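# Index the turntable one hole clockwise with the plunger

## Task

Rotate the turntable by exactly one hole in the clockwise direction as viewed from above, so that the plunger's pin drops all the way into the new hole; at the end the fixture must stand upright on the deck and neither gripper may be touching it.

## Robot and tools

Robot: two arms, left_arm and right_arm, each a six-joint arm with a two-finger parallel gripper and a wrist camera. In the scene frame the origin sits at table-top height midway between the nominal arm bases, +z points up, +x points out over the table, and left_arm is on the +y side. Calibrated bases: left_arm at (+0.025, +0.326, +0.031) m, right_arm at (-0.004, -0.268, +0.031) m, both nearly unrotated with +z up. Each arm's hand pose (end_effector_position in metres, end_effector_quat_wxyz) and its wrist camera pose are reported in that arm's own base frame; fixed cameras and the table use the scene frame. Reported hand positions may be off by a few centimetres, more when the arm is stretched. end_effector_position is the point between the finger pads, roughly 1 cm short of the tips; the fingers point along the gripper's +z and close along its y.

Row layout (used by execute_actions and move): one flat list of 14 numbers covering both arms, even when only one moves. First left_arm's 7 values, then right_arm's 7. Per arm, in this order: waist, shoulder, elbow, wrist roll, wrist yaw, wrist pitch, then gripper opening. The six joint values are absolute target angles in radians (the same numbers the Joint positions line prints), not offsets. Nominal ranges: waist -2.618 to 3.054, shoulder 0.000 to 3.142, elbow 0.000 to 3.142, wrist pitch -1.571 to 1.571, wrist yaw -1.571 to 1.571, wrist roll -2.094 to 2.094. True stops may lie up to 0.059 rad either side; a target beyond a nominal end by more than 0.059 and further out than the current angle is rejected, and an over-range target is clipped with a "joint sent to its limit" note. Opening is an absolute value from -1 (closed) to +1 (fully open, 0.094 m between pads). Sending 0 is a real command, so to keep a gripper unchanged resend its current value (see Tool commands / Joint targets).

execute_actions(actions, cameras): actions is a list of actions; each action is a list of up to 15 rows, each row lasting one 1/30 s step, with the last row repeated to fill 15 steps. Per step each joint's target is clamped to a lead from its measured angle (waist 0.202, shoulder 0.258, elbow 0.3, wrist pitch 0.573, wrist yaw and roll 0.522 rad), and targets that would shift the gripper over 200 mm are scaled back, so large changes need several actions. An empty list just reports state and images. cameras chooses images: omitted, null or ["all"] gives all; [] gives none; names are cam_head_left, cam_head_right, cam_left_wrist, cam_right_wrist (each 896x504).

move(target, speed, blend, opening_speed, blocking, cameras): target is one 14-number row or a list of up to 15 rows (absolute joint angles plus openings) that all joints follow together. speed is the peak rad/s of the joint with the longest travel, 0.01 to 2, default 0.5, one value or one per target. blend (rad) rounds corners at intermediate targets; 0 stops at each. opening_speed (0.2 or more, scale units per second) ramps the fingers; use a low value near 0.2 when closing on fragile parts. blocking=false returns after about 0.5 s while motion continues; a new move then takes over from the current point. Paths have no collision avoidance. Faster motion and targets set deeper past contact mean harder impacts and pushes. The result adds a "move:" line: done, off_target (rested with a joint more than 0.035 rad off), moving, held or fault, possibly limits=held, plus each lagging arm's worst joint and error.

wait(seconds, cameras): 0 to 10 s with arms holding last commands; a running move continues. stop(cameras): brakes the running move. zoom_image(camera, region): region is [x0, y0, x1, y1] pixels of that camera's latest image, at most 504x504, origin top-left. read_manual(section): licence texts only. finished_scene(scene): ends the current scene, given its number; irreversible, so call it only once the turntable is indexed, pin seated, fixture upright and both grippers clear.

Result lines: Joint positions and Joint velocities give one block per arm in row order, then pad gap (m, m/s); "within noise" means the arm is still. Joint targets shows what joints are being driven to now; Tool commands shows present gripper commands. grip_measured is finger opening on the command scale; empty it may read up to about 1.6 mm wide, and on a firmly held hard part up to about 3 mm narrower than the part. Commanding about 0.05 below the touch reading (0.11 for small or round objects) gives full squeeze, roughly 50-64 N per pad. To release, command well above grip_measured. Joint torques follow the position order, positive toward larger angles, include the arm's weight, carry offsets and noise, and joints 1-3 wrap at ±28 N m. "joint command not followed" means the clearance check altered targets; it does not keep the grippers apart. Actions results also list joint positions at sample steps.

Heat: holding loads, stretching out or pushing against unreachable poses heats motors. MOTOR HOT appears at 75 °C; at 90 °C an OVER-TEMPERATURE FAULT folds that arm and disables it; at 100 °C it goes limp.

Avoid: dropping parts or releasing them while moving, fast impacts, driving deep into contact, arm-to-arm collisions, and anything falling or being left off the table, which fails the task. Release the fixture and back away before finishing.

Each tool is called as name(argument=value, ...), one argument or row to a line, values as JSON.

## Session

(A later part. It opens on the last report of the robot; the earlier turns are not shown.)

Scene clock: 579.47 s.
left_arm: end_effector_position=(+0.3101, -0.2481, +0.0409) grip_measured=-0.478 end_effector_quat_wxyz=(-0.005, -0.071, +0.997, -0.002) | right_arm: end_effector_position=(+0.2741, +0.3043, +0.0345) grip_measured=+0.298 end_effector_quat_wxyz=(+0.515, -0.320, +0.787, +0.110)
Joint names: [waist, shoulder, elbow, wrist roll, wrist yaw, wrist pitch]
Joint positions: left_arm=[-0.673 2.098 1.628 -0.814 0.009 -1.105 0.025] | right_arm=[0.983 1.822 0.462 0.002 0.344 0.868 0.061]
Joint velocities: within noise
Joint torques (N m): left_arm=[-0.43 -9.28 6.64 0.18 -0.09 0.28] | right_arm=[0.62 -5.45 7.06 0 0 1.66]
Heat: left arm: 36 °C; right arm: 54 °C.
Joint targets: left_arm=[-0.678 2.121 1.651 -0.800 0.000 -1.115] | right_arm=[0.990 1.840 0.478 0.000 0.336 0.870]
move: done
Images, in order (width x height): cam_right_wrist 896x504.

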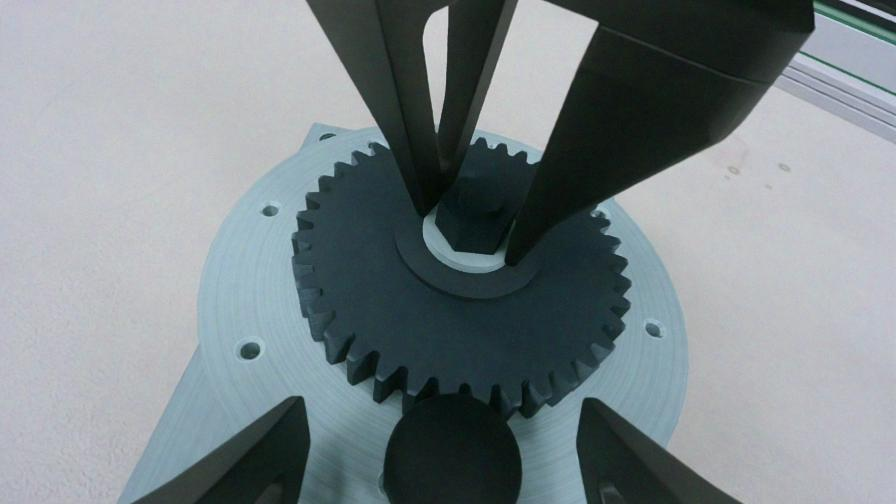

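move(
  target=[
    [-0.678,2.121,1.651,-0.80,0,-1.115,-0.9,1.130,1.669,0.205,0,0.483,0.964,0.5],
    [-0.678,2.121,1.651,-0.16,0,-1.115,-0.9,1.130,1.669,0.205,0,0.483,0.964,0.5],
  ],
  speed=[0.2,0.3],
  cameras=["cam_right_wrist","cam_left_wrist"],
)

Scene clock: 590.27 s.
left_arm: end_effector_position=(+0.3236, -0.2569, +0.0464) grip_measured=-0.898 end_effector_quat_wxyz=(+0.024, +0.248, +0.968, -0.011) | right_arm: end_effector_position=(+0.2162, +0.2656, +0.0289) grip_measured=+0.498 end_effector_quat_wxyz=(+0.521, -0.348, +0.775, +0.091)
Joint names: [waist, shoulder, elbow, wrist roll, wrist yaw, wrist pitch]
Joint positions: left_arm=[-0.673 2.1 1.652 -0.172 0.001 -1.069 0.005] | right_arm=[1.122 1.69 0.212 0.002 0.469 0.96 0.07]
Joint velocities: left_arm=[within noise] | right_arm=[-0.007 0.007 -0.017 -0.066 -0.154 -0.022 0]
Joint torques (N m): left_arm=[-0.43 -9.58 4.83 0.17 -0.01 -0.01] | right_arm=[0.75 -6.53 4.11 0.01 0.24 1.63]
Heat: left arm: 36 °C; right arm: 49 °C.
Joint targets: left_arm=[-0.678 2.121 1.651 -0.160 0.000 -1.115] | right_arm=[1.130 1.669 0.205 0.000 0.483 0.964]
move: off_target (left_arm); left_arm: the wrist pitch is farthest, 0.046 rad from its target
Images, in order (width x height): cam_left_wrist 896x504, cam_right_wrist 896x504.

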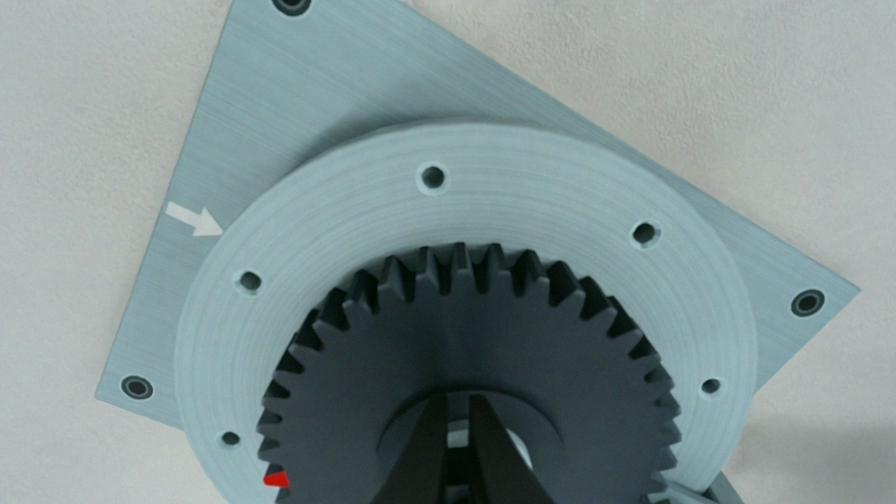

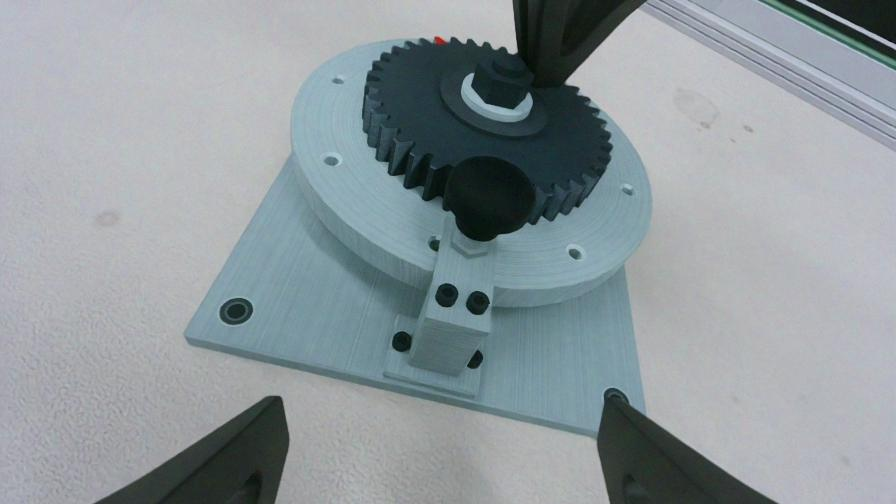

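move(
  target=[
    [-0.673,2.155,1.908,-0.16,0,-1.335,-0.9,1.130,1.669,0.205,0,0.483,0.964,0.5],
    [-0.673,2.155,1.908,-0.16,0,-1.335,0.1,1.130,1.669,0.205,0,0.483,0.964,0.5],
  ],
  speed=0.4,
  cameras=["cam_right_wrist","cam_left_wrist"],
)

Scene clock: 606.67 s.
left_arm: end_effector_position=(+0.3239, -0.2570, +0.0917) grip_measured=+0.098 end_effector_quat_wxyz=(+0.002, +0.249, +0.968, -0.001) | right_arm: end_effector_position=(+0.2163, +0.2655, +0.0289) grip_measured=+0.498 end_effector_quat_wxyz=(+0.521, -0.347, +0.775, +0.090)
Joint names: [waist, shoulder, elbow, wrist roll, wrist yaw, wrist pitch]
Joint positions: left_arm=[-0.673 2.132 1.883 -0.169 0 -1.318 0.052] | right_arm=[1.122 1.69 0.212 0.002 0.47 0.96 0.07]
Joint velocities: within noise
Joint torques (N m): left_arm=[0.03 -9.69 6.86 0.11 0 0.21] | right_arm=[0.76 -6.52 4.03 -0.01 0.24 1.64]
Heat: left arm: 35 °C; right arm: 46 °C.
Joint targets: left_arm=[-0.673 2.155 1.908 -0.160 0.000 -1.335] | right_arm=[1.130 1.669 0.205 0.000 0.483 0.964]
move: done
Images, in order (width x height): cam_left_wrist 896x504, cam_right_wrist 896x504.

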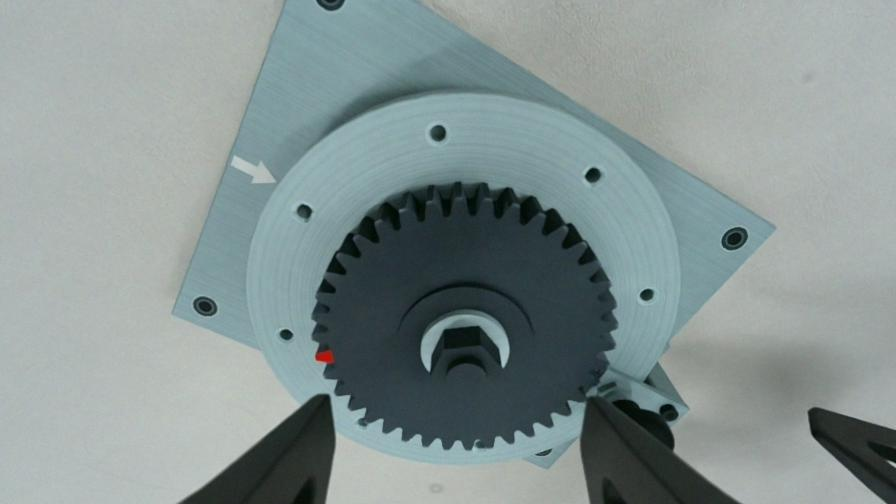

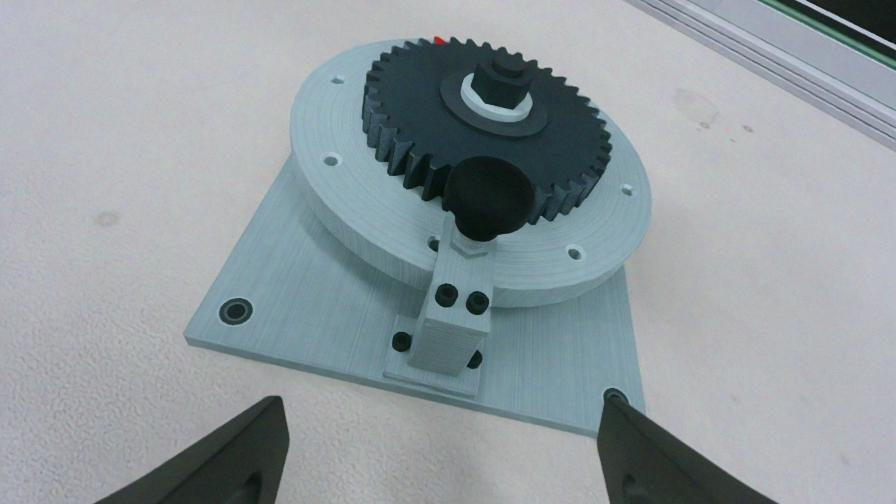

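zoom_image(
  camera="cam_left_wrist",
  region=[380, 280, 560, 420],
)

Scaled by 2.800 from the camera's 896x504 image, which has a finer 1280x720 frame.

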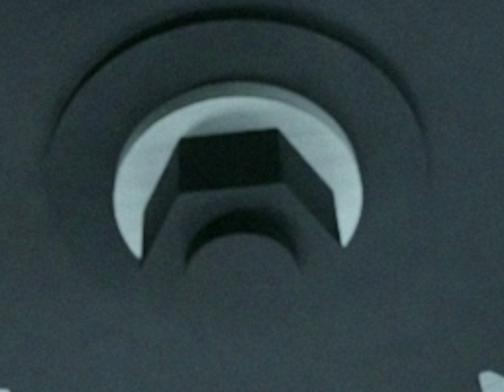

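move(
  target=[-0.689,2.040,1.757,-0.823,0,-1.267,0.0,1.130,1.669,0.205,0,0.483,0.964,0.5],
  speed=0.5,
  cameras=["cam_left_wrist"],
)

zoom_image(
  camera="cam_left_wrist",
  region=[360, 260, 560, 460],
)

Scene clock: 697.50 s.
left_arm: end_effector_position=(+0.3072, -0.2481, +0.0832) grip_measured=+0.002 end_effector_quat_wxyz=(-0.008, -0.065, +0.998, +0.007) | right_arm: end_effector_position=(+0.2163, +0.2655, +0.0289) grip_measured=+0.498 end_effector_quat_wxyz=(+0.521, -0.347, +0.775, +0.090)
Joint names: [waist, shoulder, elbow, wrist roll, wrist yaw, wrist pitch]
Joint positions: left_arm=[-0.682 2.081 1.771 -0.812 0 -1.283 0.047] | right_arm=[1.122 1.69 0.212 0.002 0.47 0.96 0.07]
Joint velocities: within noise
Joint torques (N m): left_arm=[-0.58 -15.27 3.84 -0.13 -0.02 0.55] | right_arm=[0.69 -6.56 4.04 -0.01 0.25 1.64]
Heat: left arm: 37 °C; right arm: 44 °C.
Joint targets: left_arm=[-0.689 2.040 1.757 -0.823 0.000 -1.267] | right_arm=[1.130 1.669 0.205 0.000 0.483 0.964]
move: off_target (left_arm); left_arm: the shoulder is farthest, 0.041 rad from its target
Images, in order (width x height): cam_left_wrist 896x504.

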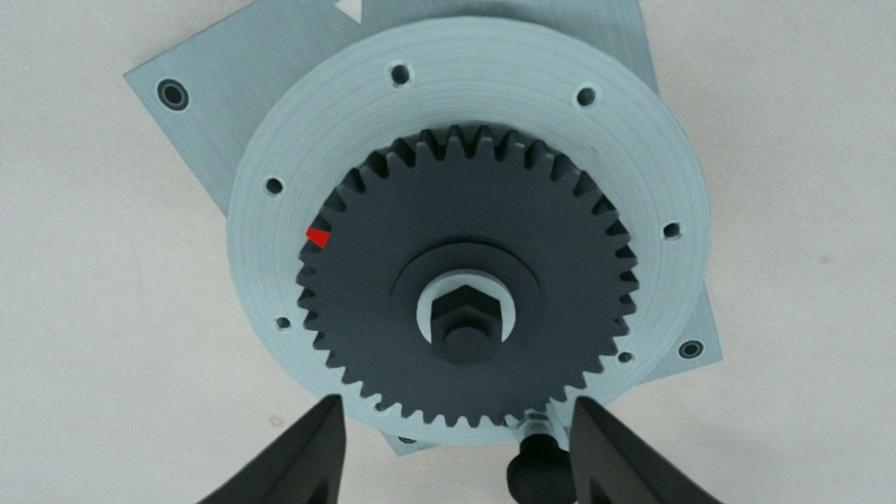

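Scaled by 2.520 from the camera's 896x504 image, which has a finer 1280x720 frame.

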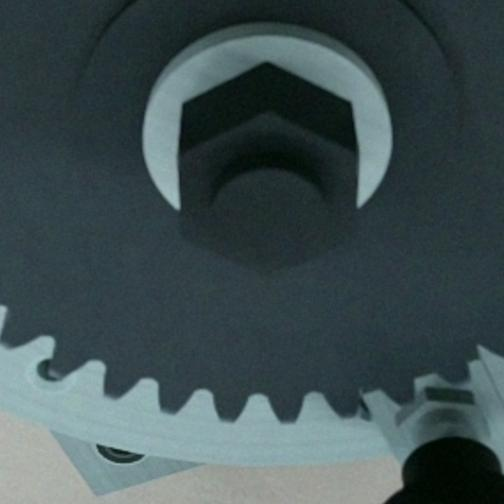

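move(
  target=[-0.694,2.102,1.608,-0.823,0,-1.093,0.0,1.130,1.669,0.205,0,0.483,0.964,0.5],
  speed=0.4,
  cameras=["cam_left_wrist","cam_right_wrist"],
)

Scene clock: 737.63 s.
left_arm: end_effector_position=(+0.3058, -0.2497, +0.0445) grip_measured=+0.002 end_effector_quat_wxyz=(-0.001, -0.063, +0.998, +0.001) | right_arm: end_effector_position=(+0.2163, +0.2655, +0.0289) grip_measured=+0.498 end_effector_quat_wxyz=(+0.521, -0.347, +0.775, +0.090)
Joint names: [waist, shoulder, elbow, wrist roll, wrist yaw, wrist pitch]
Joint positions: left_arm=[-0.687 2.083 1.62 -0.813 0 -1.109 0.047] | right_arm=[1.122 1.69 0.212 0.002 0.47 0.96 0.07]
Joint velocities: within noise
Joint torques (N m): left_arm=[-0.55 -9.57 3.9 -0.09 0 0.59] | right_arm=[0.68 -6.54 4.07 0 0.24 1.63]
Heat: left arm: 44 °C; right arm: 43 °C.
Joint targets: left_arm=[-0.694 2.102 1.608 -0.823 0.000 -1.093] | right_arm=[1.130 1.669 0.205 0.000 0.483 0.964]
move: done
Images, in order (width x height): cam_left_wrist 896x504, cam_right_wrist 896x504.

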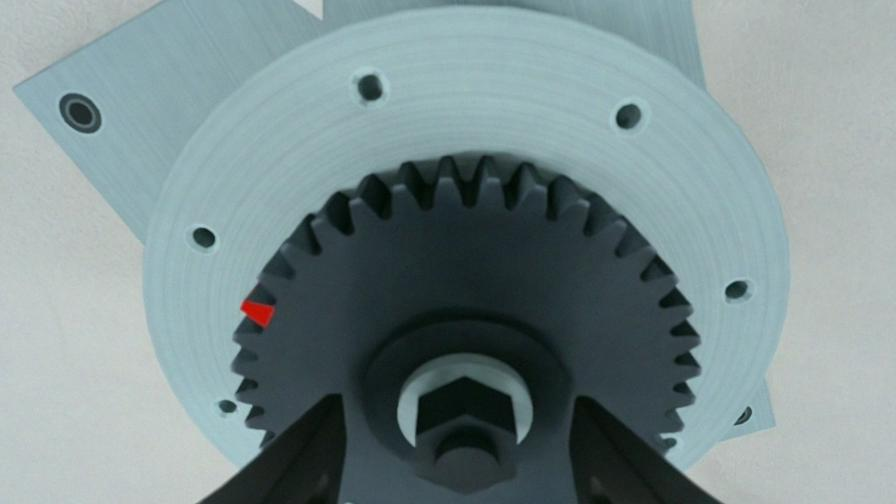

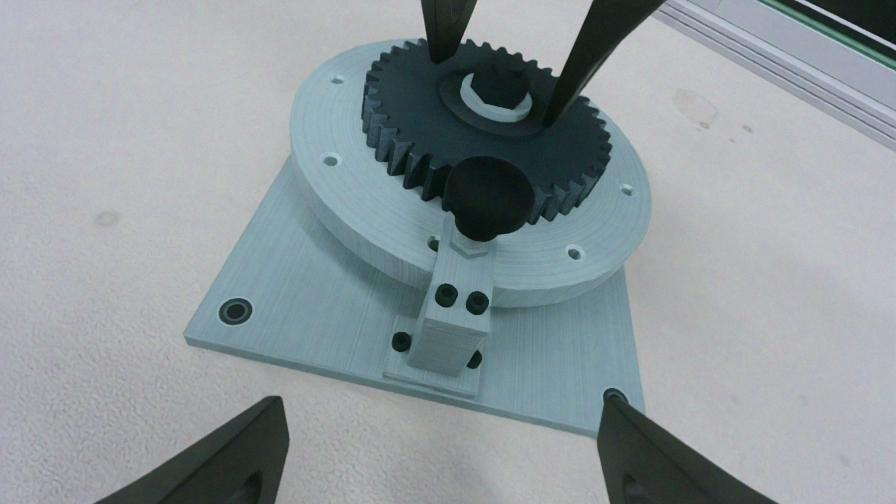

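move(
  target=[-0.694,2.102,1.608,-0.823,0,-1.093,-0.9,1.130,1.669,0.205,0,0.483,0.964,0.5],
  opening_speed=0.5,
  cameras=["cam_left_wrist"],
)

move(
  target=[-0.694,2.102,1.608,-0.50,0,-1.093,-0.9,1.130,1.669,0.205,0,0.483,0.964,0.5],
  speed=0.4,
  cameras=["cam_left_wrist","cam_right_wrist"],
)

Scene clock: 747.50 s.
left_arm: end_effector_position=(+0.3065, -0.2507, +0.0445) grip_measured=-0.627 end_effector_quat_wxyz=(+0.000, -0.065, +0.998, -0.002) | right_arm: end_effector_position=(+0.2164, +0.2655, +0.0289) grip_measured=+0.498 end_effector_quat_wxyz=(+0.521, -0.347, +0.775, +0.090)
Joint names: [waist, shoulder, elbow, wrist roll, wrist yaw, wrist pitch]
Joint positions: left_arm=[-0.687 2.083 1.62 -0.817 0.002 -1.105 0.018] | right_arm=[1.122 1.69 0.212 0.002 0.47 0.96 0.07]
Joint velocities: within noise
Joint torques (N m): left_arm=[-0.59 -9.57 3.92 -0.05 -0.02 0.55] | right_arm=[0.72 -6.49 4.08 0.01 0.24 1.62]
Heat: left arm: 41 °C; right arm: 43 °C.
Joint targets: left_arm=[-0.694 2.102 1.608 -0.823 0.000 -1.093] | right_arm=[1.130 1.669 0.205 0.000 0.483 0.964]
move: done
Images, in order (width x height): cam_left_wrist 896x504.

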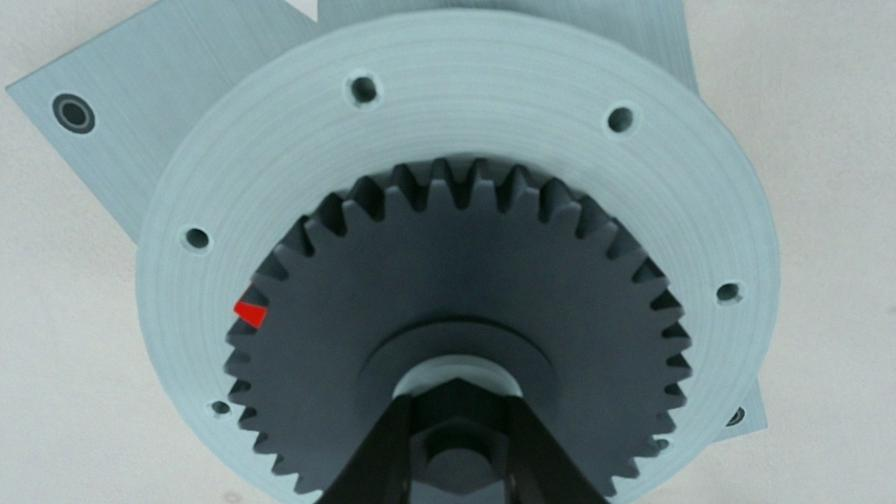

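Scene clock: 749.03 s.
left_arm: end_effector_position=(+0.3063, -0.2511, +0.0445) grip_measured=-0.628 end_effector_quat_wxyz=(+0.000, +0.071, +0.997, -0.003) | right_arm: end_effector_position=(+0.2164, +0.2655, +0.0289) grip_measured=+0.498 end_effector_quat_wxyz=(+0.521, -0.347, +0.775, +0.090)
Joint names: [waist, shoulder, elbow, wrist roll, wrist yaw, wrist pitch]
Joint positions: left_arm=[-0.687 2.083 1.62 -0.545 0.004 -1.104 0.017] | right_arm=[1.122 1.69 0.212 0.002 0.47 0.96 0.07]
Joint velocities: within noise
Joint torques (N m): left_arm=[-0.57 -9.63 3.95 0.54 -0.04 0.55] | right_arm=[0.73 -6.54 4.08 0 0.26 1.63]
Heat: left arm: 40 °C; right arm: 43 °C.
Joint targets: left_arm=[-0.694 2.102 1.608 -0.500 0.000 -1.093] | right_arm=[1.130 1.669 0.205 0.000 0.483 0.964]
move: off_target (left_arm); left_arm: the wrist roll is farthest, 0.045 rad from its target
Images, in order (width x height): cam_left_wrist 896x504, cam_right_wrist 896x504.

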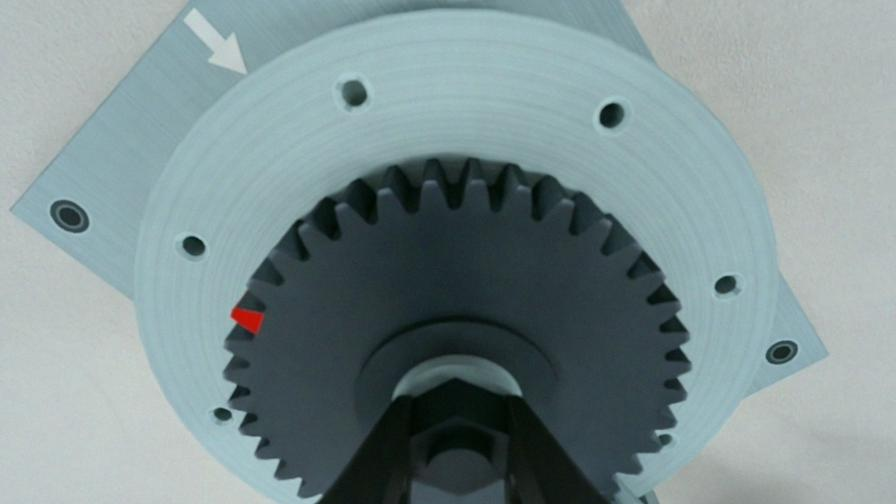

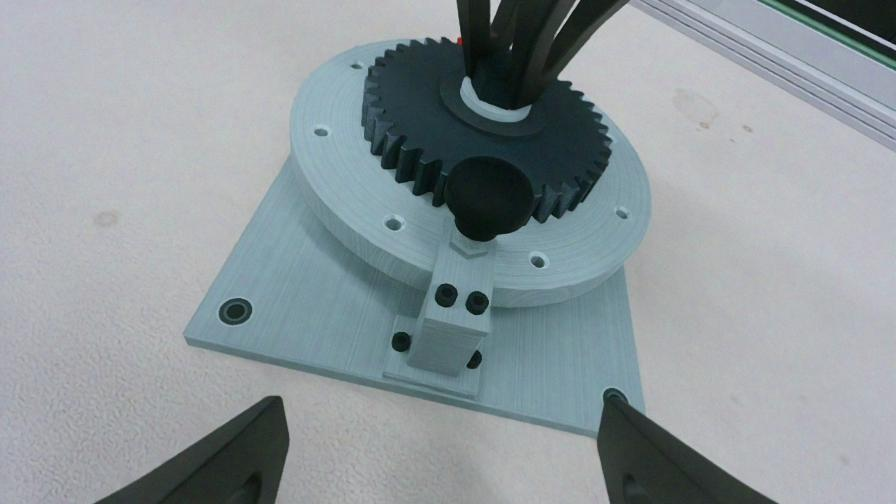

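move(
  target=[-0.694,2.102,1.608,-0.13,0,-1.093,-0.9,1.130,1.669,0.205,0,0.483,0.964,0.5],
  speed=0.3,
  cameras=["cam_left_wrist","cam_right_wrist"],
)

Scene clock: 755.60 s.
left_arm: end_effector_position=(+0.3064, -0.2512, +0.0445) grip_measured=-0.628 end_effector_quat_wxyz=(+0.001, +0.255, +0.967, -0.003) | right_arm: end_effector_position=(+0.2164, +0.2655, +0.0289) grip_measured=+0.498 end_effector_quat_wxyz=(+0.521, -0.347, +0.775, +0.090)
Joint names: [waist, shoulder, elbow, wrist roll, wrist yaw, wrist pitch]
Joint positions: left_arm=[-0.687 2.083 1.62 -0.172 0.004 -1.104 0.017] | right_arm=[1.122 1.69 0.212 0.002 0.47 0.96 0.07]
Joint velocities: within noise
Joint torques (N m): left_arm=[-0.54 -9.57 3.9 0.49 -0.04 0.54] | right_arm=[0.73 -6.54 4.07 0.01 0.25 1.64]
Heat: left arm: 39 °C; right arm: 43 °C.
Joint targets: left_arm=[-0.694 2.102 1.608 -0.130 0.000 -1.093] | right_arm=[1.130 1.669 0.205 0.000 0.483 0.964]
move: off_target (left_arm); left_arm: the wrist roll is farthest, 0.042 rad from its target
Images, in order (width x height): cam_left_wrist 896x504, cam_right_wrist 896x504.

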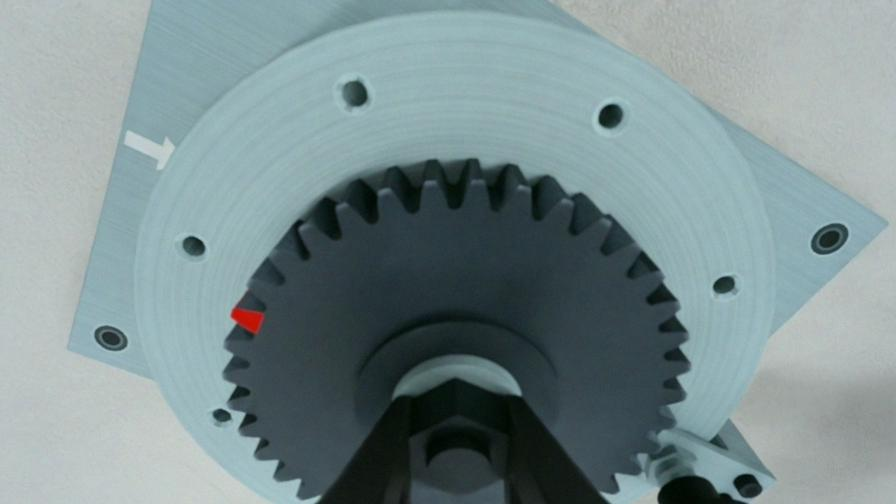

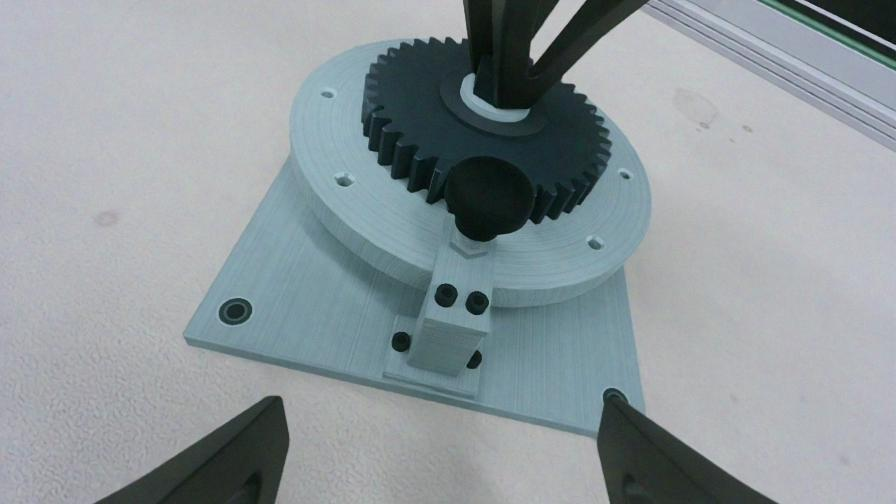

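move(
  target=[-0.694,2.102,1.608,-0.07,0,-1.093,-0.9,1.130,1.669,0.205,0,0.483,0.964,0.5],
  speed=0.3,
  cameras=["cam_right_wrist"],
)

move(
  target=[-0.694,2.102,1.608,0.0,0,-1.093,-0.9,1.130,1.669,0.205,0,0.483,0.964,0.5],
  speed=0.3,
  cameras=["cam_right_wrist"],
)

Scene clock: 764.50 s.
left_arm: end_effector_position=(+0.3064, -0.2512, +0.0445) grip_measured=-0.628 end_effector_quat_wxyz=(+0.001, +0.277, +0.961, -0.003) | right_arm: end_effector_position=(+0.2164, +0.2655, +0.0289) grip_measured=+0.498 end_effector_quat_wxyz=(+0.521, -0.347, +0.775, +0.090)
Joint names: [waist, shoulder, elbow, wrist roll, wrist yaw, wrist pitch]
Joint positions: left_arm=[-0.687 2.083 1.62 -0.127 0.004 -1.104 0.017] | right_arm=[1.122 1.69 0.212 0.002 0.47 0.96 0.07]
Joint velocities: within noise
Joint torques (N m): left_arm=[-0.61 -9.57 3.93 0.64 -0.03 0.53] | right_arm=[0.7 -6.52 4.07 0 0.25 1.63]
Heat: left arm: 38 °C; right arm: 43 °C.
Joint targets: left_arm=[-0.694 2.102 1.608 -0.070 0.000 -1.093] | right_arm=[1.130 1.669 0.205 0.000 0.483 0.964]
move: off_target (left_arm); left_arm: the wrist roll is farthest, 0.057 rad from its target
Images, in order (width x height): cam_right_wrist 896x504.

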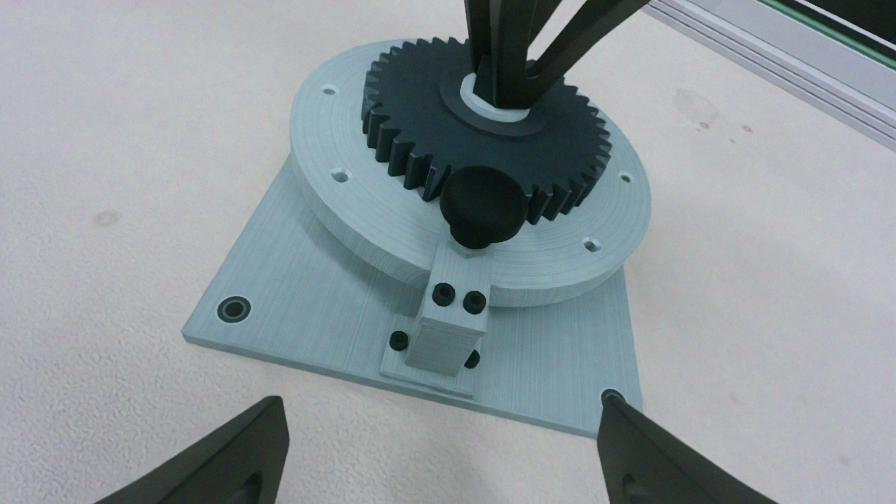

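Scene clock: 765.40 s.
left_arm: end_effector_position=(+0.3063, -0.2515, +0.0445) grip_measured=-0.628 end_effector_quat_wxyz=(+0.001, +0.303, +0.953, -0.004) | right_arm: end_effector_position=(+0.2164, +0.2655, +0.0289) grip_measured=+0.498 end_effector_quat_wxyz=(+0.521, -0.347, +0.775, +0.090)
Joint names: [waist, shoulder, elbow, wrist roll, wrist yaw, wrist pitch]
Joint positions: left_arm=[-0.687 2.083 1.62 -0.071 0.006 -1.103 0.017] | right_arm=[1.122 1.69 0.212 0.002 0.47 0.96 0.07]
Joint velocities: within noise
Joint torques (N m): left_arm=[-0.57 -9.58 3.95 0.85 -0.06 0.53] | right_arm=[0.72 -6.52 4.07 -0.01 0.24 1.64]
Heat: left arm: 38 °C; right arm: 43 °C.
Joint targets: left_arm=[-0.694 2.102 1.608 0.000 0.000 -1.093] | right_arm=[1.130 1.669 0.205 0.000 0.483 0.964]
move: off_target (left_arm); left_arm: the wrist roll is farthest, 0.071 rad from its target
Images, in order (width x height): cam_right_wrist 896x504.

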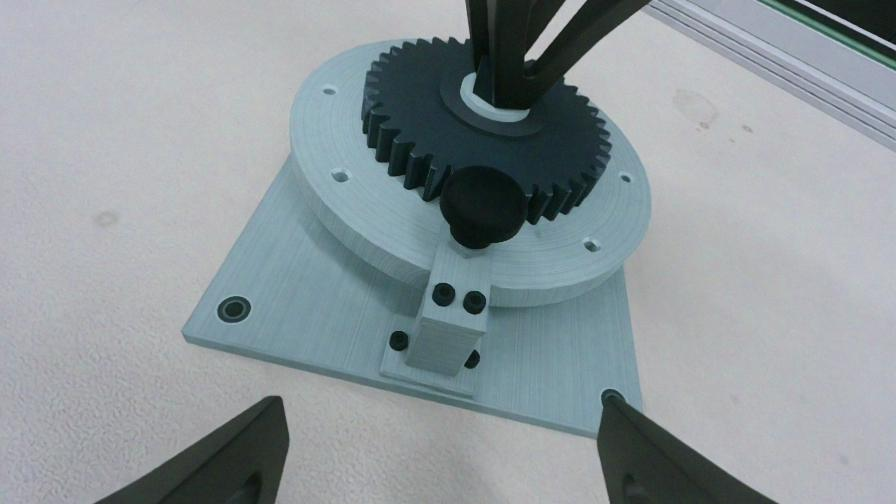

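move(
  target=[
    [-0.694,2.102,1.608,-0.11,0,-1.093,-0.9,1.130,1.669,0.205,0,0.483,0.964,0.5],
    [-0.694,2.102,1.608,-0.11,0,-1.093,0.1,1.130,1.669,0.205,0,0.483,0.964,0.5],
    [-0.694,1.8,1.608,-0.11,0,-1.2,0.1,1.3,1.45,0.3,0,0.483,0.964,0.5],
  ],
  opening_speed=0.8,
  speed=0.5,
  cameras=["cam_head_left","cam_left_wrist","cam_right_wrist"],
)

Scene clock: 775.90 s.
left_arm: end_effector_position=(+0.2956, -0.2428, +0.1402) grip_measured=+0.098 end_effector_quat_wxyz=(+0.084, +0.279, +0.956, -0.039) | right_arm: end_effector_position=(+0.1770, +0.3293, +0.1300) grip_measured=+0.498 end_effector_quat_wxyz=(+0.598, -0.337, +0.692, +0.225)
Joint names: [waist, shoulder, elbow, wrist roll, wrist yaw, wrist pitch]
Joint positions: left_arm=[-0.687 1.818 1.617 -0.12 0.006 -1.183 0.052] | right_arm=[1.293 1.465 0.286 0.002 0.471 0.971 0.07]
Joint velocities: within noise
Joint torques (N m): left_arm=[-0.59 -10.99 4.53 0.11 -0.06 0.59] | right_arm=[0.59 -5.59 8.06 0.01 0.15 1.64]
Heat: left arm: 38 °C; right arm: 43 °C.
Joint targets: left_arm=[-0.694 1.800 1.608 -0.110 0.000 -1.200] | right_arm=[1.300 1.450 0.300 0.000 0.483 0.964]
move: done
Images, in order (width x height): cam_head_left 896x504, cam_left_wrist 896x504, cam_right_wrist 896x504.

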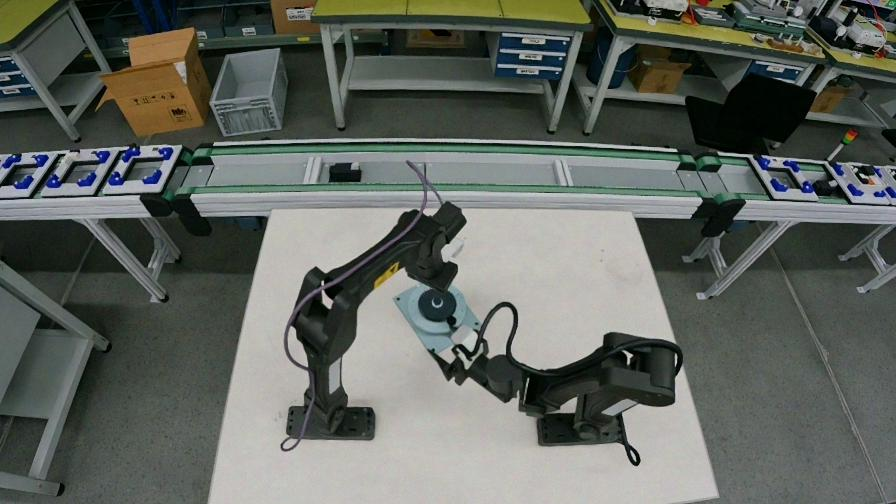

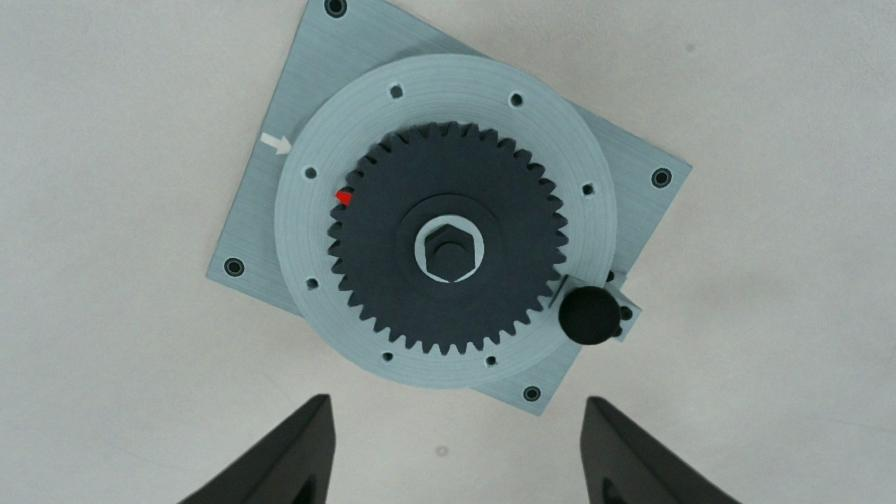

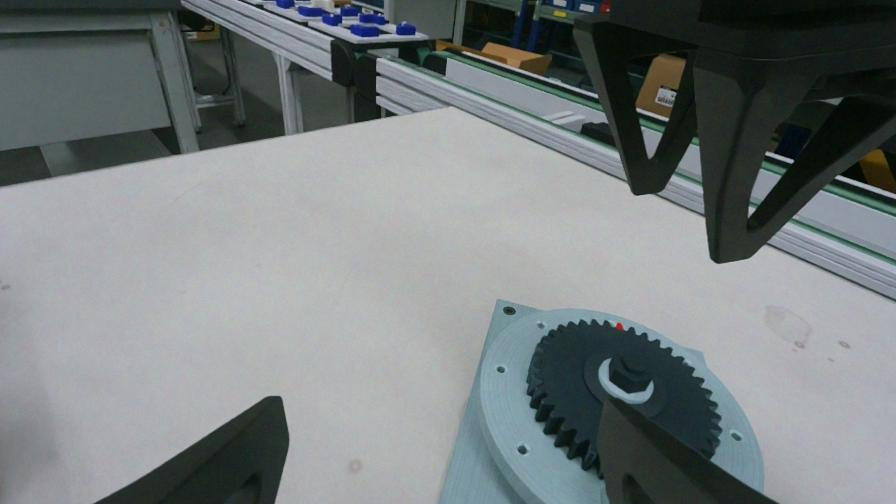

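finished_scene(
  scene=1,
)

The scene is finished: the task was done.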